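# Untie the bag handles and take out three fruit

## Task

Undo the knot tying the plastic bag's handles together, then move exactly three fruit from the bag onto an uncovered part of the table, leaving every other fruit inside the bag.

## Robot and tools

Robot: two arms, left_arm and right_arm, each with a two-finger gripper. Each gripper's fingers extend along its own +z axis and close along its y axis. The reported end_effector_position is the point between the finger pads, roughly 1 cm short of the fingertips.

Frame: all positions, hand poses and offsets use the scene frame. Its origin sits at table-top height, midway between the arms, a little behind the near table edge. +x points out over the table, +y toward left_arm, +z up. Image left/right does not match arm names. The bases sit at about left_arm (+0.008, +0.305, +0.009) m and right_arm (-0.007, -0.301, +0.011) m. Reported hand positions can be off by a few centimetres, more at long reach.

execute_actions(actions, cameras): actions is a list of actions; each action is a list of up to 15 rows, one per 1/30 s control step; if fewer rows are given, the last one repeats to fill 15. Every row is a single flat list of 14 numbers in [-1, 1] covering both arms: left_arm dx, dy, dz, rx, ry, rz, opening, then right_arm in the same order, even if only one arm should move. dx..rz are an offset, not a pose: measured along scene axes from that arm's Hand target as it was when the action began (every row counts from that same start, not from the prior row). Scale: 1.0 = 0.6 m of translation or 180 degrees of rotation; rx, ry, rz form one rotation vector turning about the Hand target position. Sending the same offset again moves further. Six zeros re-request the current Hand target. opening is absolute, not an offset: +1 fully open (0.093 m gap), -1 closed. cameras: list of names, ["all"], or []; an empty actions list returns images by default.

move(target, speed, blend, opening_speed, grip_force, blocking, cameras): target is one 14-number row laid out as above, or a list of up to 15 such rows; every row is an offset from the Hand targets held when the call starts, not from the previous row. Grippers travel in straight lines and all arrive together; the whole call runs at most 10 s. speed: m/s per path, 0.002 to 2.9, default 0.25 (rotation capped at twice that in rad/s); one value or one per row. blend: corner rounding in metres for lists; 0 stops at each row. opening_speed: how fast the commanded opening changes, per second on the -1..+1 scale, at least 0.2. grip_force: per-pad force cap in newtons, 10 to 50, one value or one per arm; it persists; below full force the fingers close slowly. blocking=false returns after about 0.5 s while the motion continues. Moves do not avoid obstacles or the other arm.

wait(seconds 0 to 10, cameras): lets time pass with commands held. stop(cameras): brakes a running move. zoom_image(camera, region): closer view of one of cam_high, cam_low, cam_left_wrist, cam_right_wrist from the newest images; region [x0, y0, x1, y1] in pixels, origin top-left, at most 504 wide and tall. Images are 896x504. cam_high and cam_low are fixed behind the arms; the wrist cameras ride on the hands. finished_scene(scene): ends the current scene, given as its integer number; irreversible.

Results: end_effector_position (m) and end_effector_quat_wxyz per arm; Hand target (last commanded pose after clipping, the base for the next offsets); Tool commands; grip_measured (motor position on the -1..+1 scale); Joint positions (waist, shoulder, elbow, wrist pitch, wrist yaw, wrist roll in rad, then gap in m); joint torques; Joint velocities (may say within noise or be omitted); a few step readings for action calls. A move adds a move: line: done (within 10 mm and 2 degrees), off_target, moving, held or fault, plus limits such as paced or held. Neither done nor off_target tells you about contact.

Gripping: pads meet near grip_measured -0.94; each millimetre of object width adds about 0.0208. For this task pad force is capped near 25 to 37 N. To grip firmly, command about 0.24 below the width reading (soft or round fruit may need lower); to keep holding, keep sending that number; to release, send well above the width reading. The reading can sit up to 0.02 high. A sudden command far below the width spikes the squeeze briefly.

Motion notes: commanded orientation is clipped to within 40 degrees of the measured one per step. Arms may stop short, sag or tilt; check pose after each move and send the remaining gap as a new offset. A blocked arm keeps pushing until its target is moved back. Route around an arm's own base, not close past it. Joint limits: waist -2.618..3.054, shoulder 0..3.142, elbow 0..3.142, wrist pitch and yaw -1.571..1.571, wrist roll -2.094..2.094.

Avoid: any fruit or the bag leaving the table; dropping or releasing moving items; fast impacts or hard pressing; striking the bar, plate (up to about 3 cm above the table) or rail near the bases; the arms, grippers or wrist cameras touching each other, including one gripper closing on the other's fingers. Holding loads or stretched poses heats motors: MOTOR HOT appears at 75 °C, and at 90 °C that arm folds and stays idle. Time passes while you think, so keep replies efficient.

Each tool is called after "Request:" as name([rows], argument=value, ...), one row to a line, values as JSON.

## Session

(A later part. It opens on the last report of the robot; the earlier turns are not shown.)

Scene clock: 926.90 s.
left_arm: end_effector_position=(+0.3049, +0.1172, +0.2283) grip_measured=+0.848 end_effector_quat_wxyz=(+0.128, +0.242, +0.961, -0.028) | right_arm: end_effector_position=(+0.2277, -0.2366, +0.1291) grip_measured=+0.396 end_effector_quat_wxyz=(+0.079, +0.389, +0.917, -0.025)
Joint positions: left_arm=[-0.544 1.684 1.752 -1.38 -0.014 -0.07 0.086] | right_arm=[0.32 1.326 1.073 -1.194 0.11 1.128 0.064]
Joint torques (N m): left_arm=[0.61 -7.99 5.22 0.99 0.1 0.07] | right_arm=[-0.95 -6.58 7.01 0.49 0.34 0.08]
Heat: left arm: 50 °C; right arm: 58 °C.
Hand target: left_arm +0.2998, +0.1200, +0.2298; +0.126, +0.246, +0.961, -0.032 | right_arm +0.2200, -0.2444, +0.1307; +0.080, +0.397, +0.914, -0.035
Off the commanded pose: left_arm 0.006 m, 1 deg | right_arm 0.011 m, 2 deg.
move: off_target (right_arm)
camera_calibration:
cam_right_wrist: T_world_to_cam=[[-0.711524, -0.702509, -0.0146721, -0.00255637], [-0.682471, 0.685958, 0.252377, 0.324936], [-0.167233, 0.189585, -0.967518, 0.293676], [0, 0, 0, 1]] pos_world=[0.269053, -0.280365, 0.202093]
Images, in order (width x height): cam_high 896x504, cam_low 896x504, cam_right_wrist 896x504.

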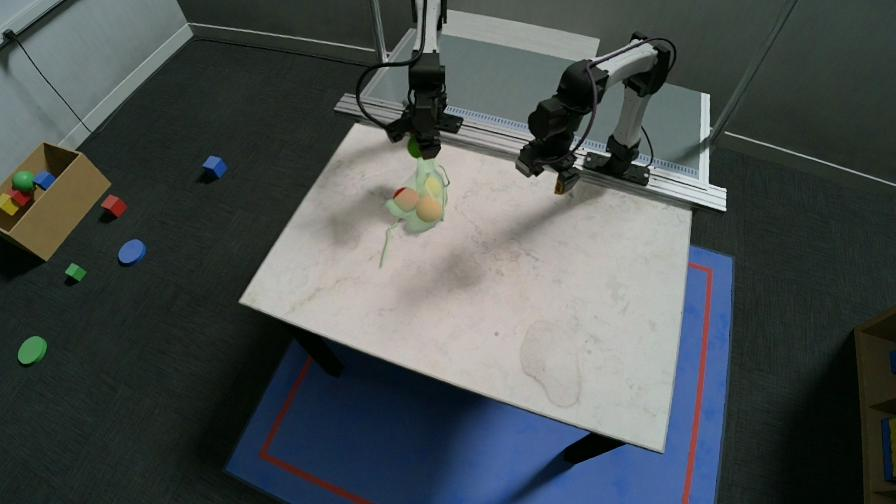

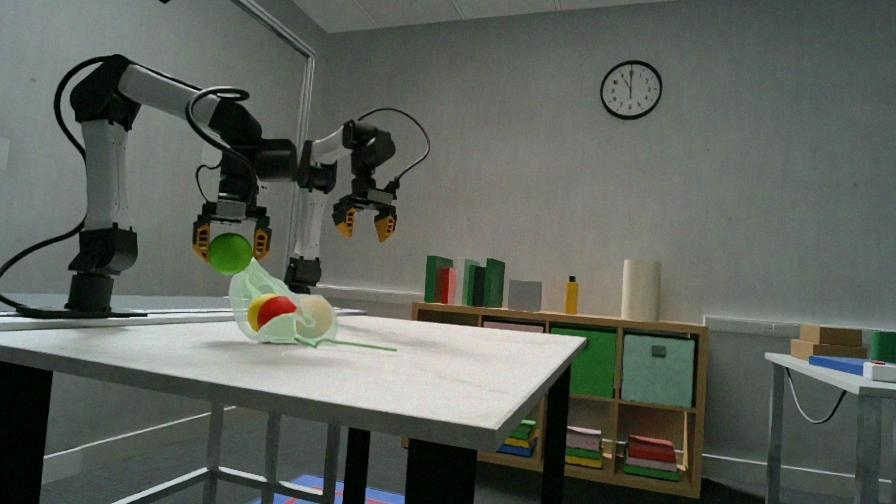

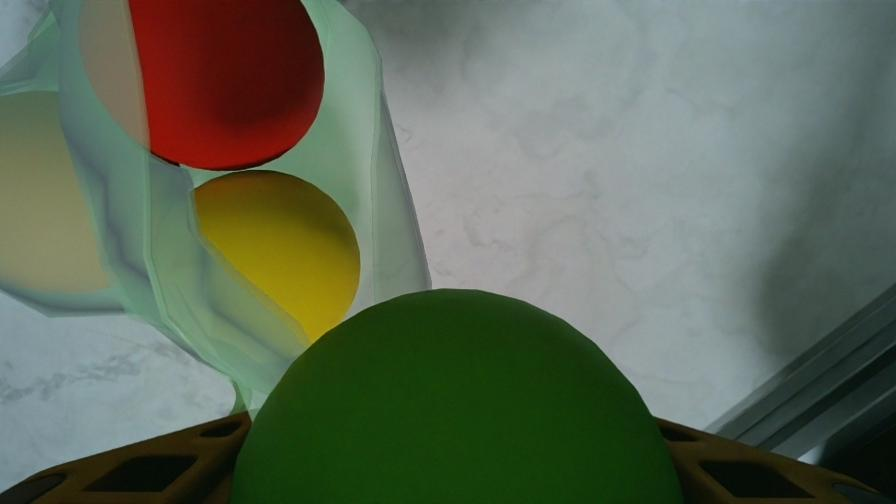

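Request:
move(target=[0,0,0,0,0,0,0.85,0.0,-0.03,0,0,0,-0.222,0.2], speed=0.12, cameras=["cam_low","cam_high","cam_right_wrist"])

Scene clock: 948.17 s.
left_arm: end_effector_position=(+0.3049, +0.1172, +0.2283) grip_measured=+0.848 end_effector_quat_wxyz=(+0.128, +0.242, +0.961, -0.028) | right_arm: end_effector_position=(+0.2170, -0.2589, +0.1240) grip_measured=+0.396 end_effector_quat_wxyz=(+0.058, +0.679, +0.730, -0.055)
Joint positions: left_arm=[-0.544 1.684 1.752 -1.38 -0.014 -0.07 0.086] | right_arm=[0.251 1.38 1.096 -1.282 0.122 1.76 0.064]
Joint torques (N m): left_arm=[0.69 -7.94 5.24 0.99 0.1 0.09] | right_arm=[-0.87 -3.62 11.29 0.1 0.32 0.07]
Heat: left arm: 51 °C; right arm: 58 °C.
Hand target: left_arm +0.2998, +0.1200, +0.2298; +0.126, +0.246, +0.961, -0.032 | right_arm +0.2200, -0.2624, +0.1307; +0.063, +0.685, +0.723, -0.060
Off the commanded pose: left_arm 0.006 m, 1 deg | right_arm 0.008 m, 1 deg.
move: done
camera_calibration:
cam_right_wrist: T_world_to_cam=[[-0.996733, -0.0807122, 0.0029724, 0.194852], [-0.0772497, 0.963424, 0.256608, 0.274153], [-0.0235751, 0.25554, -0.966511, 0.277007], [0, 0, 0, 1]] pos_world=[0.221924, -0.319185, 0.196801]
Images, in order (width x height): cam_high 896x504, cam_low 896x504, cam_right_wrist 896x504.

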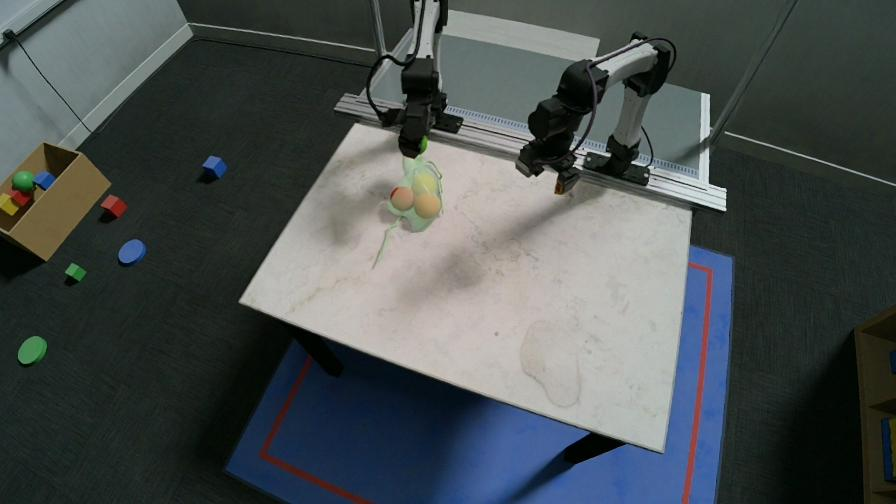

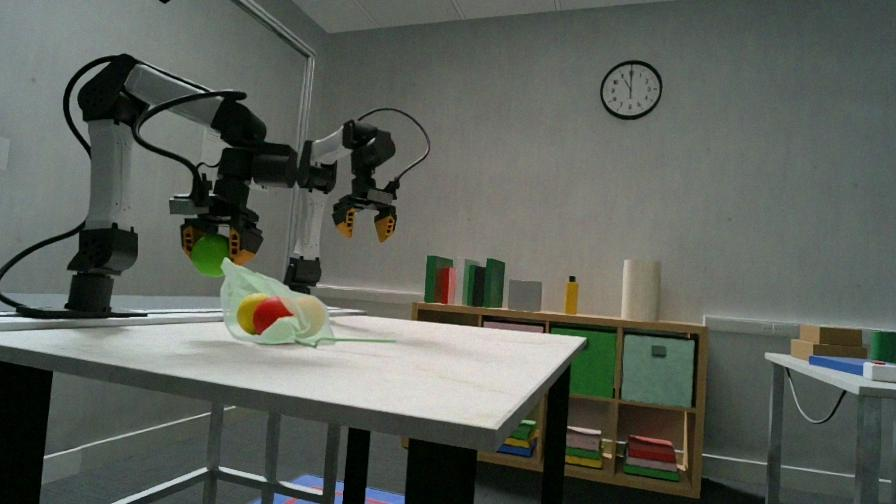

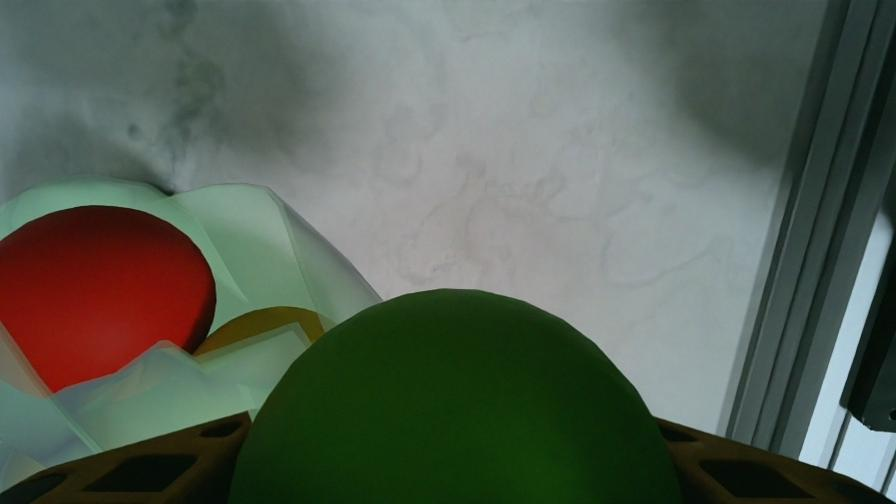

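Request:
move([
  [0,0,0,0,0,0,0.85,0.0,-0.08,-0.05,0,0,0,0.2],
  [0,0,0,0,0,0,0.85,0.0,-0.1,-0.145,0,0,0,0.2],
], speed=0.1, blend=0.02, cameras=["cam_low","cam_high","cam_right_wrist"])

Scene clock: 959.93 s.
left_arm: end_effector_position=(+0.3049, +0.1172, +0.2283) grip_measured=+0.848 end_effector_quat_wxyz=(+0.128, +0.242, +0.961, -0.028) | right_arm: end_effector_position=(+0.2219, -0.3184, +0.0482) grip_measured=+0.396 end_effector_quat_wxyz=(+0.064, +0.685, +0.724, -0.054)
Joint positions: left_arm=[-0.544 1.684 1.752 -1.38 -0.014 -0.07 0.086] | right_arm=[-0.001 1.426 0.815 -0.916 0.123 1.522 0.064]
Joint torques (N m): left_arm=[0.66 -7.97 5.2 0.99 0.1 0.08] | right_arm=[-0.94 -3.81 6.42 0.68 0.26 -0.08]
Heat: left arm: 51 °C; right arm: 59 °C.
Hand target: left_arm +0.2998, +0.1200, +0.2298; +0.126, +0.246, +0.961, -0.032 | right_arm +0.2200, -0.3224, +0.0437; +0.063, +0.685, +0.723, -0.060
Off the commanded pose: left_arm 0.006 m, 1 deg | right_arm 0.006 m, 1 deg.
move: done
camera_calibration:
cam_right_wrist: T_world_to_cam=[[-0.997833, -0.0652963, -0.008064, 0.200835], [-0.0652288, 0.965818, 0.25088, 0.349675], [-0.00859322, 0.250863, -0.967984, 0.214362], [0, 0, 0, 1]] pos_world=[0.225051, -0.378384, 0.121392]
Images, in order (width x height): cam_high 896x504, cam_low 896x504, cam_right_wrist 896x504.

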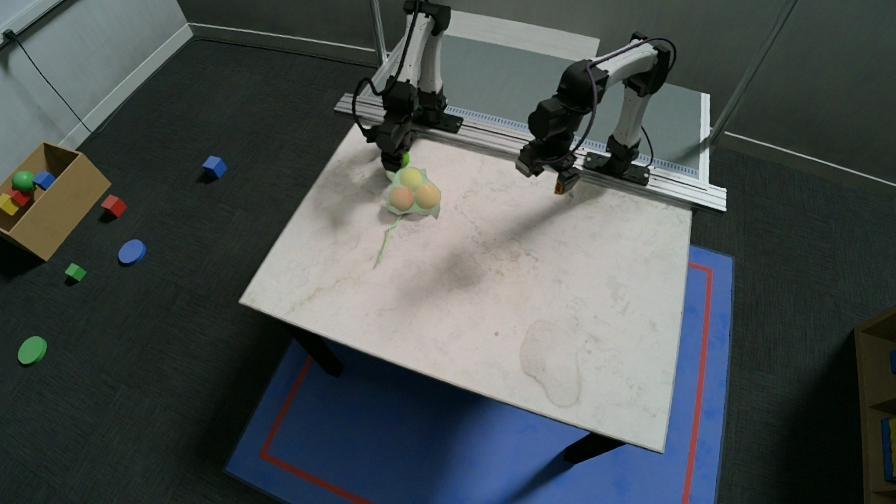

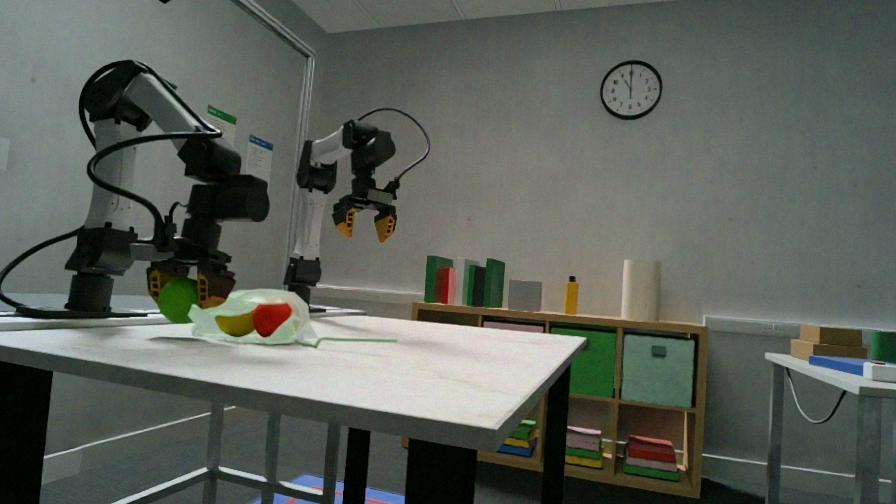

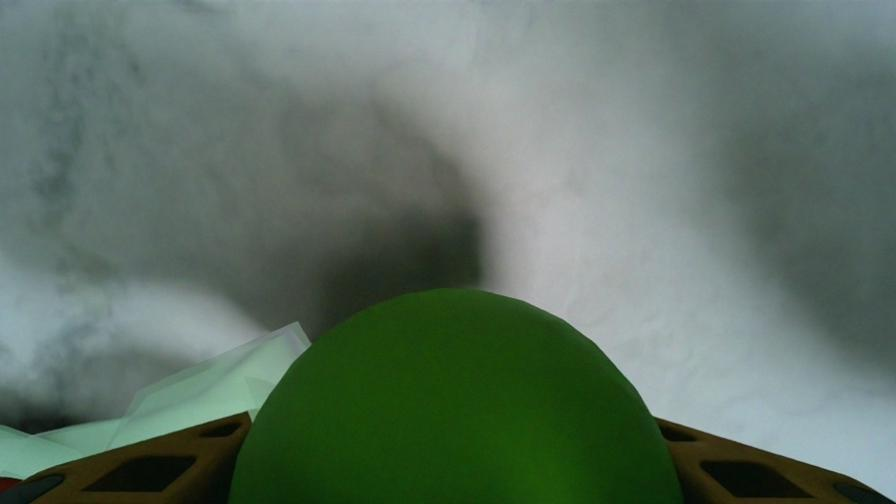

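Request:
move(target=[0,0,0,0,0,0,0.85,0.0,-0.01,-0.02,0,0,0,0.2], speed=0.05, cameras=["cam_low"])

Request:
zoom_image(camera="cam_low", region=[100, 230, 340, 370])

Scene clock: 977.70 s.
left_arm: end_effector_position=(+0.3049, +0.1172, +0.2283) grip_measured=+0.848 end_effector_quat_wxyz=(+0.128, +0.242, +0.961, -0.028) | right_arm: end_effector_position=(+0.2229, -0.3247, +0.0369) grip_measured=+0.396 end_effector_quat_wxyz=(+0.065, +0.685, +0.724, -0.053)
Joint positions: left_arm=[-0.544 1.684 1.752 -1.38 -0.014 -0.07 0.086] | right_arm=[-0.026 1.448 0.783 -0.857 0.123 1.498 0.064]
Joint torques (N m): left_arm=[0.66 -7.98 5.19 1 0.1 0.07] | right_arm=[-1.02 -3.81 6.16 0.68 0.25 -0.08]
Heat: left arm: 51 °C; right arm: 57 °C.
Hand target: left_arm +0.2998, +0.1200, +0.2298; +0.126, +0.246, +0.961, -0.032 | right_arm +0.2201, -0.3284, +0.0318; +0.063, +0.686, +0.723, -0.060
Off the commanded pose: left_arm 0.006 m, 1 deg | right_arm 0.007 m, 1 deg.
move: done
Images, in order (width x height): cam_low 896x504.

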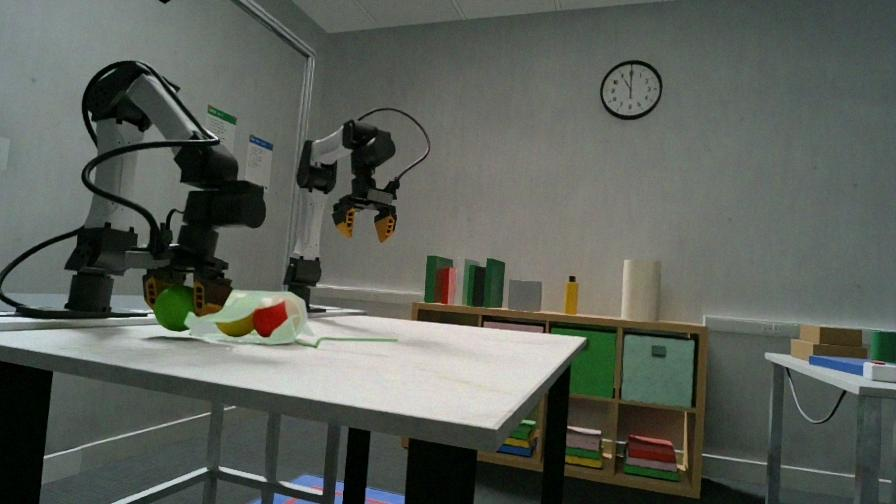

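Scaled by 2.100 from the camera's 896x504 image, which has a finer 1280x720 frame.

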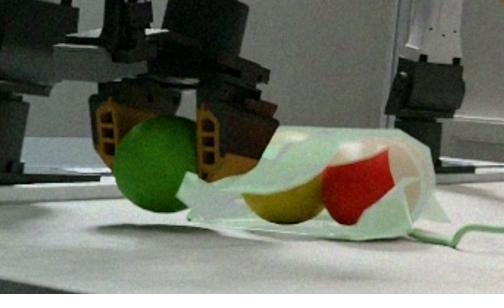

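Request:
move([
  [0,0,0,0,0,0,0.85,0.0,0,-0.006,0,0,0,0.2],
  [0,0,0,0,0,0,0.85,0.0,0,-0.006,0,0,0,0.9],
], speed=0.05, opening_speed=0.3, cameras=["cam_low","cam_right_wrist"])

Request:
zoom_image(camera="cam_low", region=[100, 230, 340, 370])

Scene clock: 990.27 s.
left_arm: end_effector_position=(+0.3049, +0.1172, +0.2283) grip_measured=+0.848 end_effector_quat_wxyz=(+0.128, +0.242, +0.961, -0.028) | right_arm: end_effector_position=(+0.2231, -0.3248, +0.0332) grip_measured=+0.899 end_effector_quat_wxyz=(+0.065, +0.685, +0.724, -0.053)
Joint positions: left_arm=[-0.544 1.684 1.752 -1.38 -0.014 -0.07 0.086] | right_arm=[-0.026 1.455 0.774 -0.839 0.123 1.497 0.088]
Joint torques (N m): left_arm=[0.61 -7.95 5.24 1 0.09 0.08] | right_arm=[-0.96 -3.84 6.22 0.71 0.24 -0.07]
Heat: left arm: 51 °C; right arm: 56 °C.
Hand target: left_arm +0.2998, +0.1200, +0.2298; +0.126, +0.246, +0.961, -0.032 | right_arm +0.2200, -0.3284, +0.0281; +0.063, +0.685, +0.723, -0.060
Off the commanded pose: left_arm 0.006 m, 1 deg | right_arm 0.007 m, 1 deg.
move: done
camera_calibration:
cam_right_wrist: T_world_to_cam=[[-0.997802, -0.065351, -0.0109902, 0.201579], [-0.0660238, 0.966105, 0.249563, 0.360117], [-0.00569152, 0.24974, -0.968296, 0.200399], [0, 0, 0, 1]] pos_world=[0.226053, -0.384785, 0.106389]
Images, in order (width x height): cam_low 896x504, cam_right_wrist 896x504.

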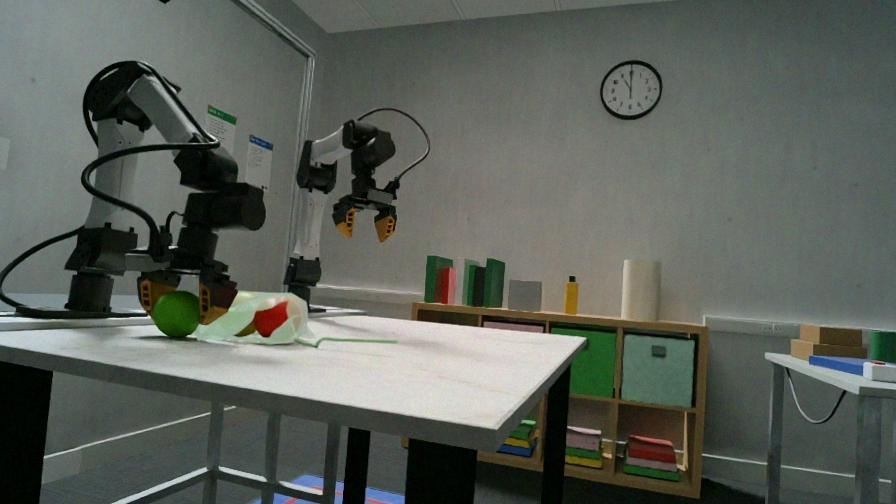

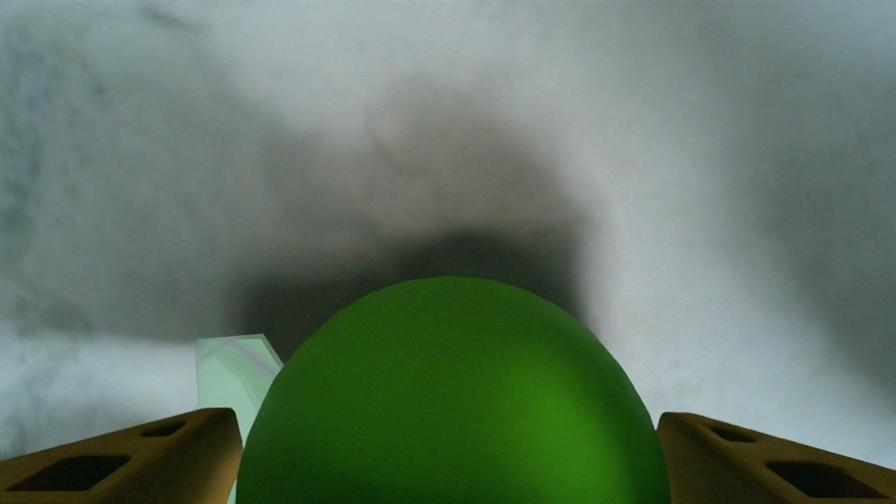

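Scaled by 2.100 from the camera's 896x504 image, which has a finer 1280x720 frame.

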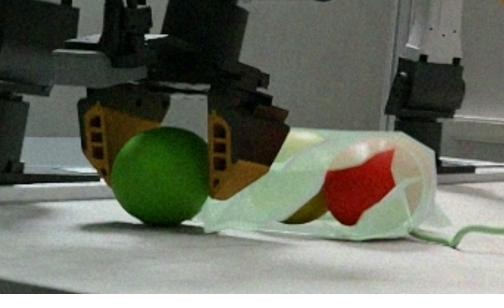

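Request:
move([
  [0,0,0,0,0,0,0.85,0.0,0,0.1,0,0,0,1],
  [0,0,0,0,0,0,0.85,0.0,0,0.3,0,0,0,1],
], speed=0.12, blend=0.02, cameras=["cam_low","cam_high","cam_right_wrist"])

Request:
zoom_image(camera="cam_high", region=[340, 130, 480, 290])

Request:
zoom_image(camera="cam_low", region=[100, 230, 440, 370])

Scene clock: 1002.20 s.
left_arm: end_effector_position=(+0.3049, +0.1172, +0.2283) grip_measured=+0.848 end_effector_quat_wxyz=(+0.128, +0.242, +0.961, -0.028) | right_arm: end_effector_position=(+0.2202, -0.3254, +0.2036) grip_measured=+1.000 end_effector_quat_wxyz=(+0.064, +0.685, +0.724, -0.055)
Joint positions: left_arm=[-0.544 1.684 1.752 -1.38 -0.014 -0.07 0.086] | right_arm=[-0.063 1.371 1.395 -1.544 0.123 1.461 0.093]
Joint torques (N m): left_arm=[0.65 -7.94 5.23 0.99 0.11 0.09] | right_arm=[-0.96 -3.18 10.63 0.32 0.23 -0.11]
Heat: left arm: 51 °C; right arm: 55 °C.
Hand target: left_arm +0.2998, +0.1200, +0.2298; +0.126, +0.246, +0.961, -0.032 | right_arm +0.2200, -0.3285, +0.2081; +0.063, +0.686, +0.723, -0.060
Off the commanded pose: left_arm 0.006 m, 1 deg | right_arm 0.005 m, 1 deg.
move: done
camera_calibration:
cam_right_wrist: T_world_to_cam=[[-0.997867, -0.0648847, -0.00714473, 0.199961], [-0.0646261, 0.966568, 0.248134, 0.318019], [-0.00919425, 0.248067, -0.968699, 0.365924], [0, 0, 0, 1]] pos_world=[0.223451, -0.385186, 0.276988]
Images, in order (width x height): cam_high 896x504, cam_low 896x504, cam_right_wrist 896x504.

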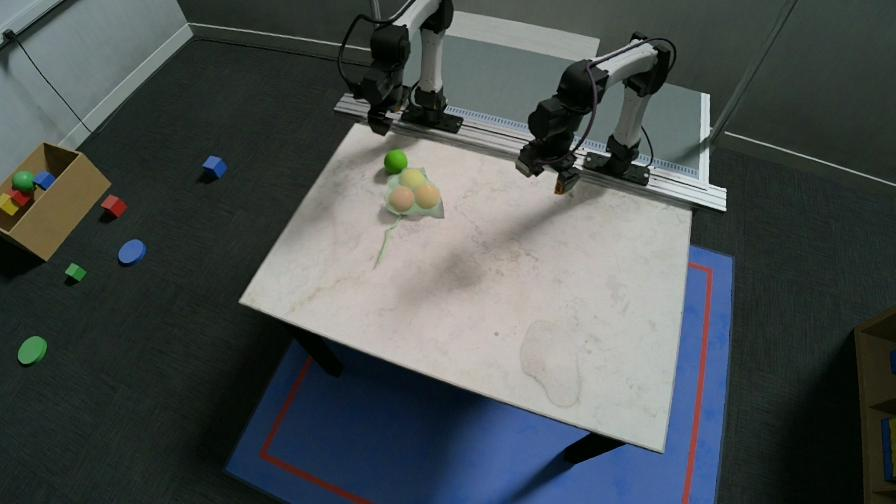

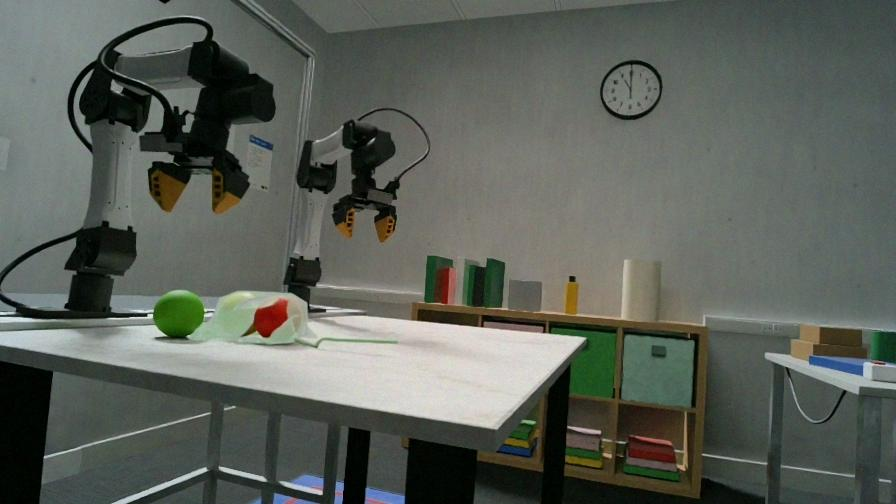

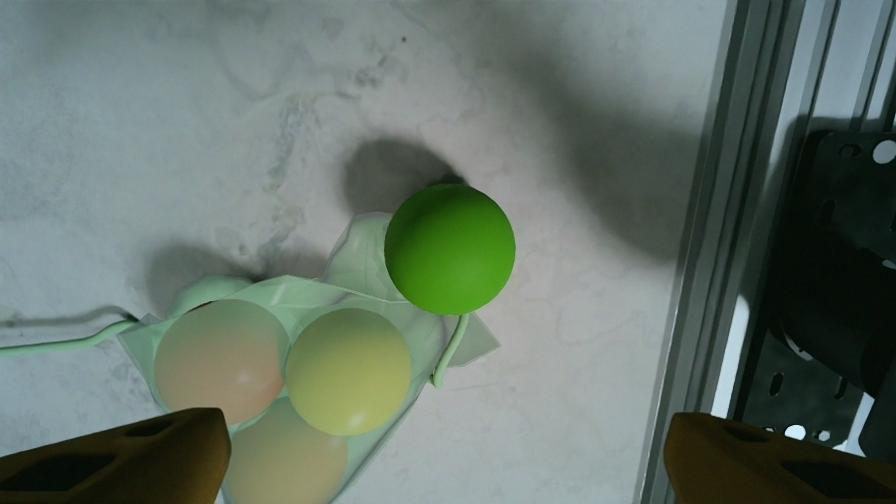

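Scaled by 3.150 from the camera's 896x504 image, which has a finer 1280x720 frame.

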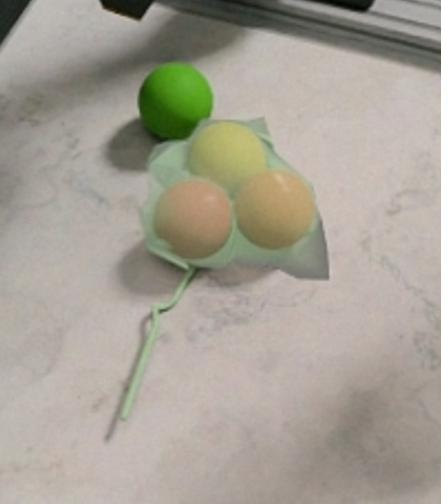

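Scaled by 1.482 from the camera's 896x504 image, which has a finer 1280x720 frame.

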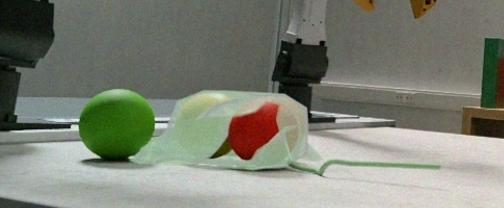

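Request:
move(target=[0,0,0,0,0,0,0.85,0.002,0.002,-0.1,0,0,0.794,1], speed=0.4, cameras=["cam_right_wrist"])

Scene clock: 1027.57 s.
left_arm: end_effector_position=(+0.3049, +0.1172, +0.2283) grip_measured=+0.848 end_effector_quat_wxyz=(+0.128, +0.242, +0.961, -0.028) | right_arm: end_effector_position=(+0.2228, -0.3269, +0.1523) grip_measured=+1.000 end_effector_quat_wxyz=(+0.080, -0.469, +0.879, +0.031)
Joint positions: left_arm=[-0.544 1.684 1.752 -1.38 -0.014 -0.07 0.086] | right_arm=[-0.3 1.317 1.137 -1.307 -0.206 -1.263 0.093]
Joint torques (N m): left_arm=[0.57 -7.97 5.23 0.98 0.11 0.09] | right_arm=[-0.95 -2.91 7.46 0.65 -0.27 -0.08]
Heat: left arm: 51 °C; right arm: 58 °C.
Hand target: left_arm +0.2998, +0.1200, +0.2298; +0.126, +0.246, +0.961, -0.032 | right_arm +0.2211, -0.3272, +0.1481; +0.077, -0.467, +0.880, +0.041
Off the commanded pose: left_arm 0.006 m, 1 deg | right_arm 0.005 m, 1 deg.
move: done
camera_calibration:
cam_right_wrist: T_world_to_cam=[[0.834727, -0.550254, 0.0212563, -0.369236], [-0.537686, -0.806116, 0.247126, -0.141577], [-0.118847, -0.217712, -0.96875, 0.188754], [0, 0, 0, 1]] pos_world=[0.25452, -0.276207, 0.225692]
Images, in order (width x height): cam_right_wrist 896x504.

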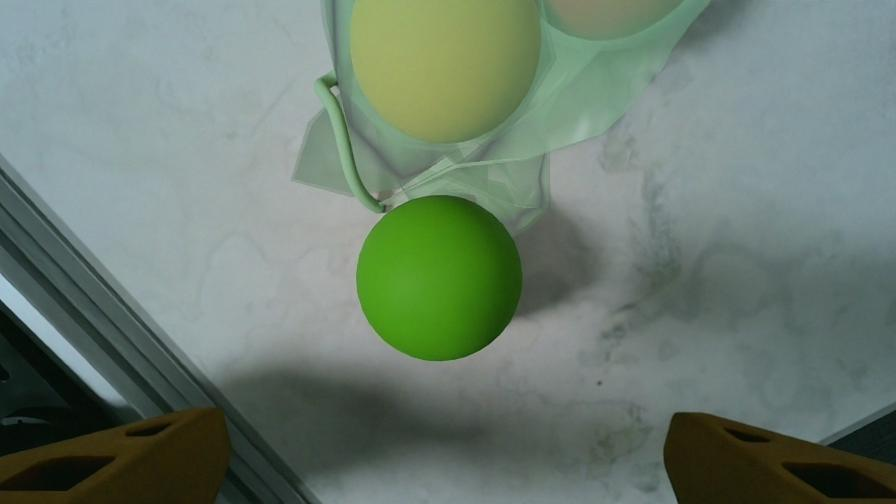

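Request:
move([
  [0,0,0,0,0,0,0.85,0.0,0.0,-0.208,0,0,0,1],
  [0,0,0,0,0,0,0.85,0.0,0.0,-0.2,0,0,0,0.2],
], speed=0.1, opening_speed=0.4, cameras=["cam_right_wrist","cam_low"])

Scene clock: 1046.17 s.
left_arm: end_effector_position=(+0.3049, +0.1172, +0.2283) grip_measured=+0.848 end_effector_quat_wxyz=(+0.128, +0.242, +0.961, -0.028) | right_arm: end_effector_position=(+0.2222, -0.3296, +0.0283) grip_measured=+0.348 end_effector_quat_wxyz=(+0.077, -0.469, +0.879, +0.036)
Joint positions: left_arm=[-0.544 1.684 1.752 -1.38 -0.014 -0.07 0.086] | right_arm=[-0.286 1.438 0.725 -0.781 -0.207 -1.251 0.062]
Joint torques (N m): left_arm=[0.66 -7.91 5.27 0.98 0.1 0.09] | right_arm=[0.08 -4.38 7.54 0.56 -0.23 0.08]
Heat: left arm: 51 °C; right arm: 57 °C.
Hand target: left_arm +0.2998, +0.1200, +0.2298; +0.126, +0.246, +0.961, -0.032 | right_arm +0.2211, -0.3271, +0.0281; +0.077, -0.467, +0.880, +0.041
Off the commanded pose: left_arm 0.006 m, 1 deg | right_arm 0.003 m, 1 deg.
move: done
camera_calibration:
cam_right_wrist: T_world_to_cam=[[0.835652, -0.549146, 0.0111779, -0.367148], [-0.534341, -0.808075, 0.247979, -0.114837], [-0.127144, -0.213197, -0.968701, 0.0713428], [0, 0, 0, 1]] pos_world=[0.254517, -0.279205, 0.101691]
Images, in order (width x height): cam_low 896x504, cam_right_wrist 896x504.

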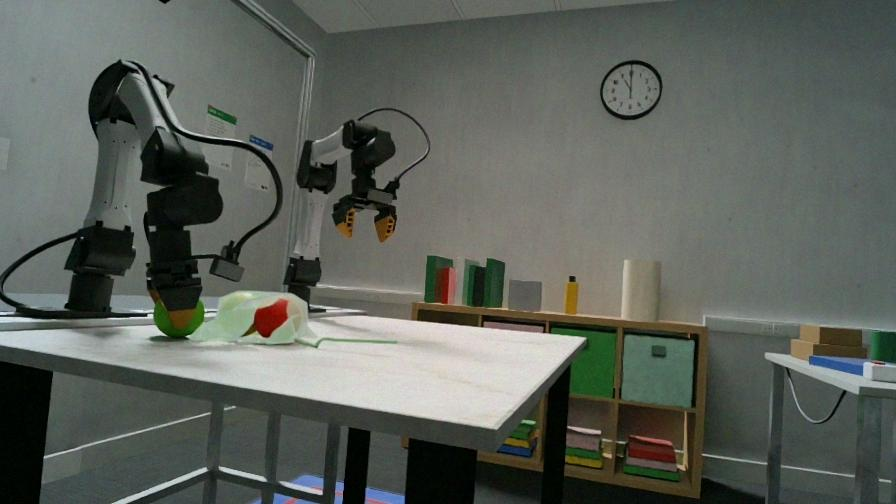

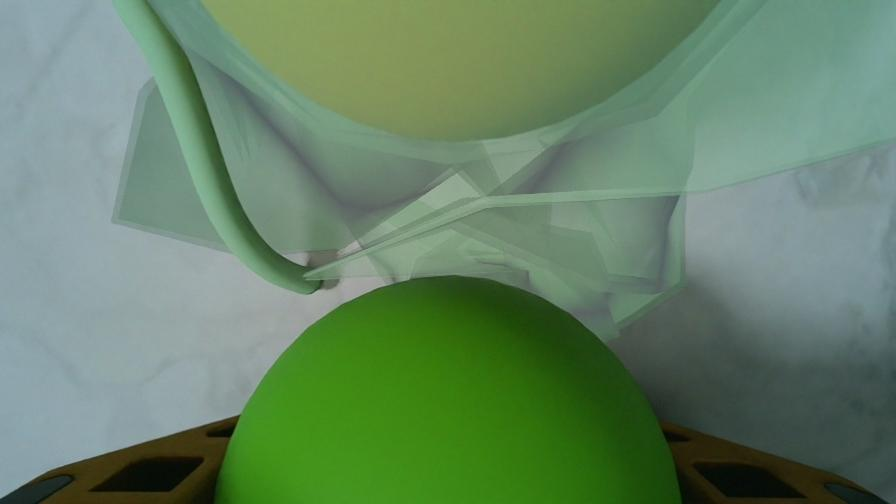

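Request:
move([
  [0,0,0,0,0,0,0.85,0.0,0.0,0.11,0,0,0,0.2],
  [0,0,0,0,0,0,0.85,0.05,-0.16,0.11,0,0,0,0.2],
  [0,0,0,0,0,0,0.85,0.05,-0.16,0.0,0,0,0,0.2],
], speed=0.12, blend=[0.02,0.02,0], cameras=["cam_right_wrist","cam_low","cam_high"])

Scene clock: 1064.00 s.
left_arm: end_effector_position=(+0.3049, +0.1172, +0.2283) grip_measured=+0.848 end_effector_quat_wxyz=(+0.128, +0.242, +0.961, -0.028) | right_arm: end_effector_position=(+0.2508, -0.4240, +0.0331) grip_measured=+0.348 end_effector_quat_wxyz=(+0.073, -0.467, +0.881, +0.037)
Joint positions: left_arm=[-0.544 1.684 1.752 -1.38 -0.014 -0.07 0.086] | right_arm=[-0.583 1.709 1.005 -0.862 -0.214 -1.548 0.062]
Joint torques (N m): left_arm=[0.65 -7.97 5.24 0.99 0.1 0.09] | right_arm=[-0.29 -6 6.38 0.67 -0.3 -0.06]
Heat: left arm: 51 °C; right arm: 56 °C.
Hand target: left_arm +0.2998, +0.1200, +0.2298; +0.126, +0.246, +0.961, -0.032 | right_arm +0.2512, -0.4232, +0.0281; +0.077, -0.467, +0.880, +0.041
Off the commanded pose: left_arm 0.006 m, 1 deg | right_arm 0.005 m, 1 deg.
move: done
camera_calibration:
cam_right_wrist: T_world_to_cam=[[0.832513, -0.553993, 0.00367258, -0.443938], [-0.536609, -0.804706, 0.253967, -0.175187], [-0.137741, -0.213402, -0.967206, 0.0619057], [0, 0, 0, 1]] pos_world=[0.284104, -0.373702, 0.105998]
Images, in order (width x height): cam_high 896x504, cam_low 896x504, cam_right_wrist 896x504.

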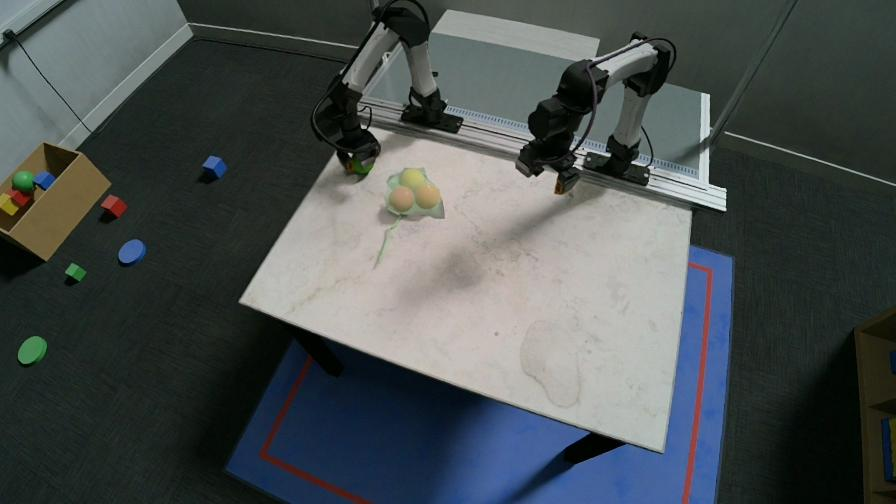

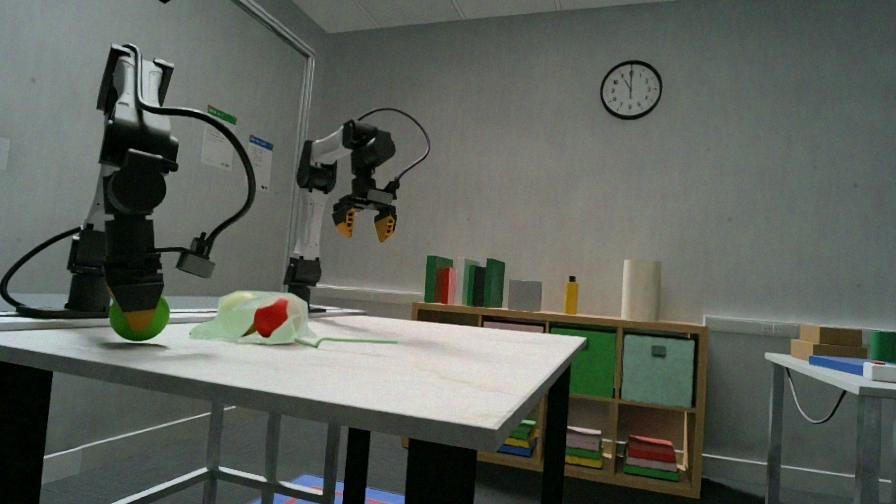

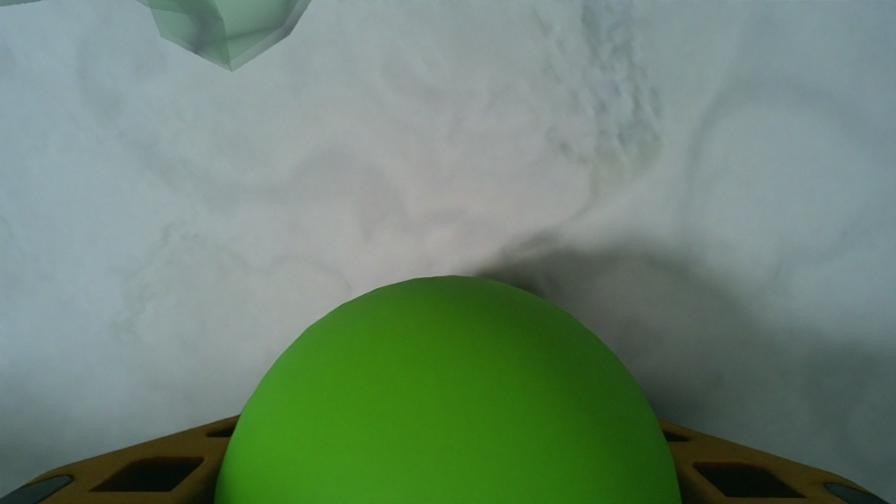

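Request:
move([
  [0,0,0,0,0,0,0.85,0.0,0.0,-0.008,0,0,0,0.2],
  [0,0,0,0,0,0,0.85,0,0,-0.008,0,0,0,0.95],
], speed=0.05, opening_speed=0.3, cameras=["cam_low"])

Request:
move([
  [0,0,0,0,0,0,0.85,0.0,0.0,0.15,0,0,0,1],
  [0,0,0,0,0,0,0.85,0.05,0.2,0.35,0,0,-0.25,1],
], speed=0.15, blend=0.02, cameras=["cam_low","cam_high","cam_right_wrist"])

Scene clock: 1075.17 s.
left_arm: end_effector_position=(+0.3049, +0.1172, +0.2283) grip_measured=+0.848 end_effector_quat_wxyz=(+0.128, +0.242, +0.961, -0.028) | right_arm: end_effector_position=(+0.2520, -0.4248, +0.0296) grip_measured=+0.949 end_effector_quat_wxyz=(+0.075, -0.467, +0.880, +0.035)
Joint positions: left_arm=[-0.544 1.684 1.752 -1.38 -0.014 -0.07 0.086] | right_arm=[-0.583 1.716 0.997 -0.842 -0.215 -1.548 0.091]
Joint torques (N m): left_arm=[0.66 -7.94 5.29 0.99 0.1 0.07] | right_arm=[-0.28 -5.71 6.05 0.68 -0.31 -0.01]
Heat: left arm: 51 °C; right arm: 55 °C.
Hand target: left_arm +0.2998, +0.1200, +0.2298; +0.126, +0.246, +0.961, -0.032 | right_arm +0.2512, -0.4232, +0.0233; +0.077, -0.467, +0.880, +0.041
Off the commanded pose: left_arm 0.006 m, 1 deg | right_arm 0.007 m, 1 deg.
move: done
Images, in order (width x height): cam_low 896x504.

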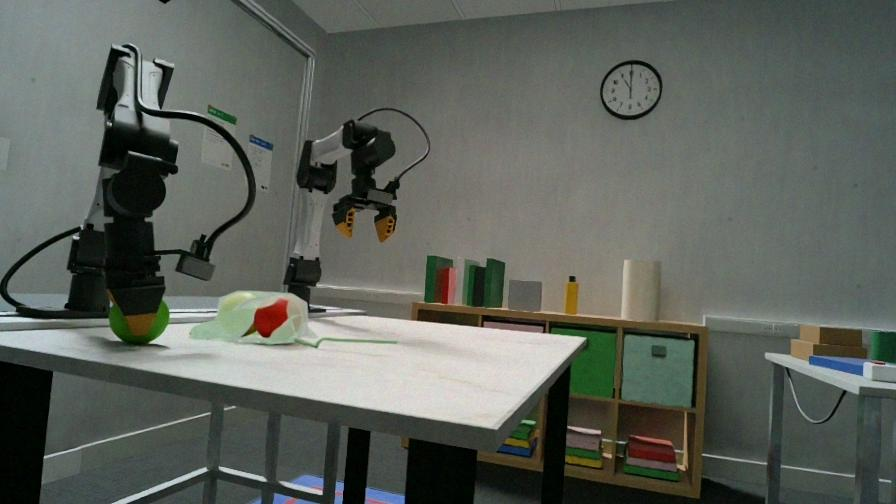

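Scene clock: 1079.20 s.
left_arm: end_effector_position=(+0.3049, +0.1172, +0.2283) grip_measured=+0.848 end_effector_quat_wxyz=(+0.128, +0.242, +0.961, -0.028) | right_arm: end_effector_position=(+0.2807, -0.3020, +0.2263) grip_measured=+1.000 end_effector_quat_wxyz=(+0.084, -0.098, +0.991, +0.016)
Joint positions: left_arm=[-0.544 1.684 1.752 -1.38 -0.014 -0.07 0.086] | right_arm=[-0.111 1.494 1.59 -1.485 -0.11 -0.286 0.093]
Joint torques (N m): left_arm=[0.66 -7.97 5.3 0.99 0.11 0.09] | right_arm=[0.12 -5.31 11.36 0.73 0.1 0.09]
Heat: left arm: 51 °C; right arm: 56 °C.
Hand target: left_arm +0.2998, +0.1200, +0.2298; +0.126, +0.246, +0.961, -0.032 | right_arm +0.2811, -0.3031, +0.2334; +0.087, -0.095, +0.992, +0.009
Off the commanded pose: left_arm 0.006 m, 1 deg | right_arm 0.007 m, 1 deg.
move: done
camera_calibration:
cam_right_wrist: T_world_to_cam=[[0.20582, -0.978488, -0.0141037, -0.350306], [-0.947754, -0.202903, 0.246154, 0.188902], [-0.24372, -0.0372965, -0.969128, 0.362309], [0, 0, 0, 1]] pos_world=[0.339435, -0.290928, 0.299684]
Images, in order (width x height): cam_high 896x504, cam_low 896x504, cam_right_wrist 896x504.

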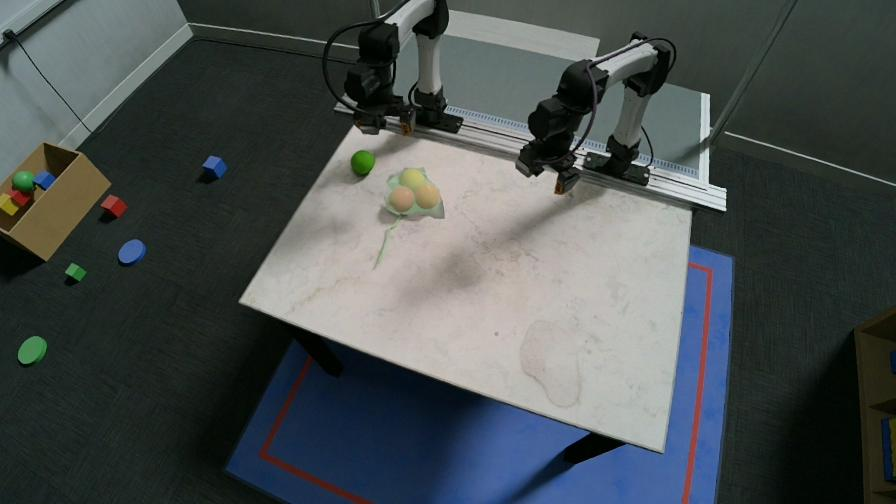

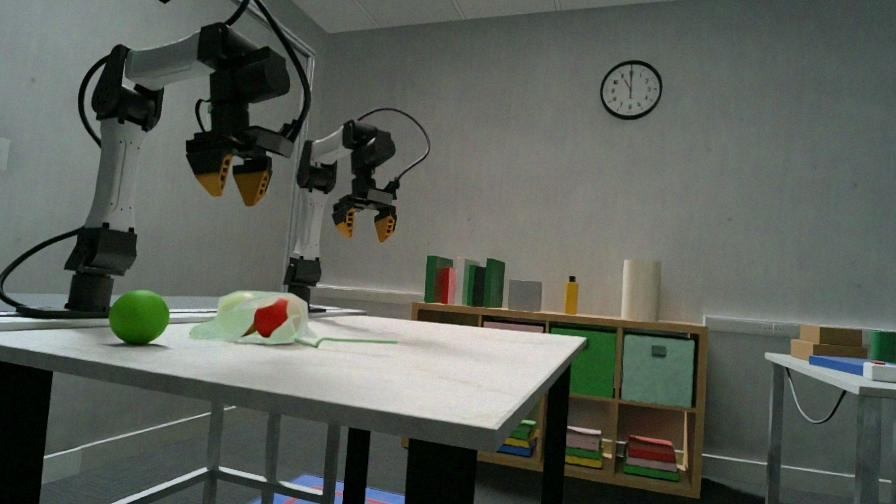

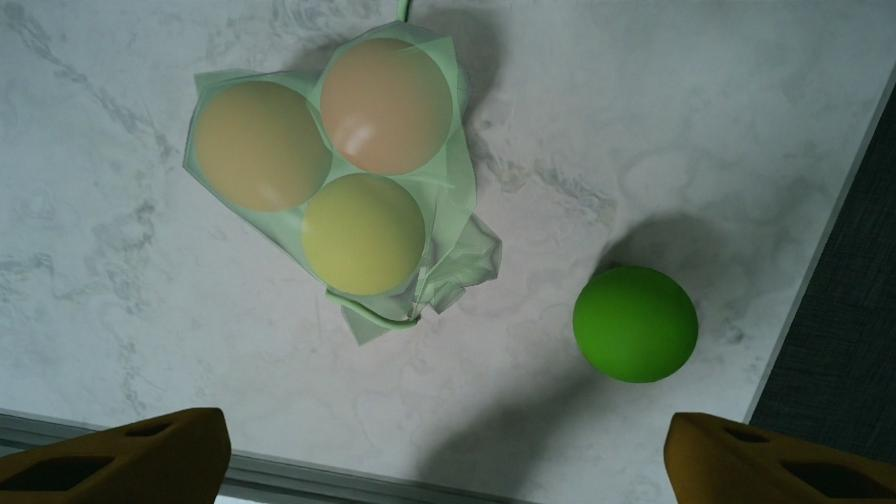

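Request:
zoom_image(camera="cam_low", region=[170, 270, 350, 370])

Request:
zoom_image(camera="cam_right_wrist", region=[170, 0, 520, 360])

Scaled by 2.800 from the camera's 896x504 image, which has a finer 1280x720 frame.

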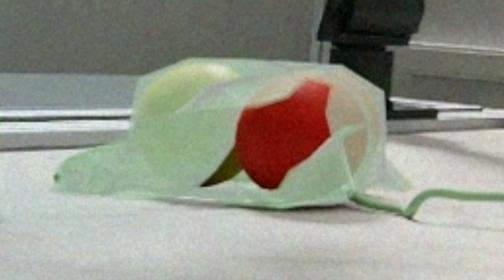

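Scaled by 1.400 from the camera's 896x504 image, which has a finer 1280x720 frame.

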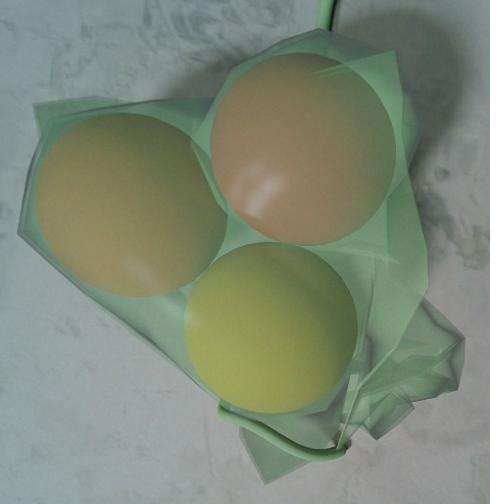

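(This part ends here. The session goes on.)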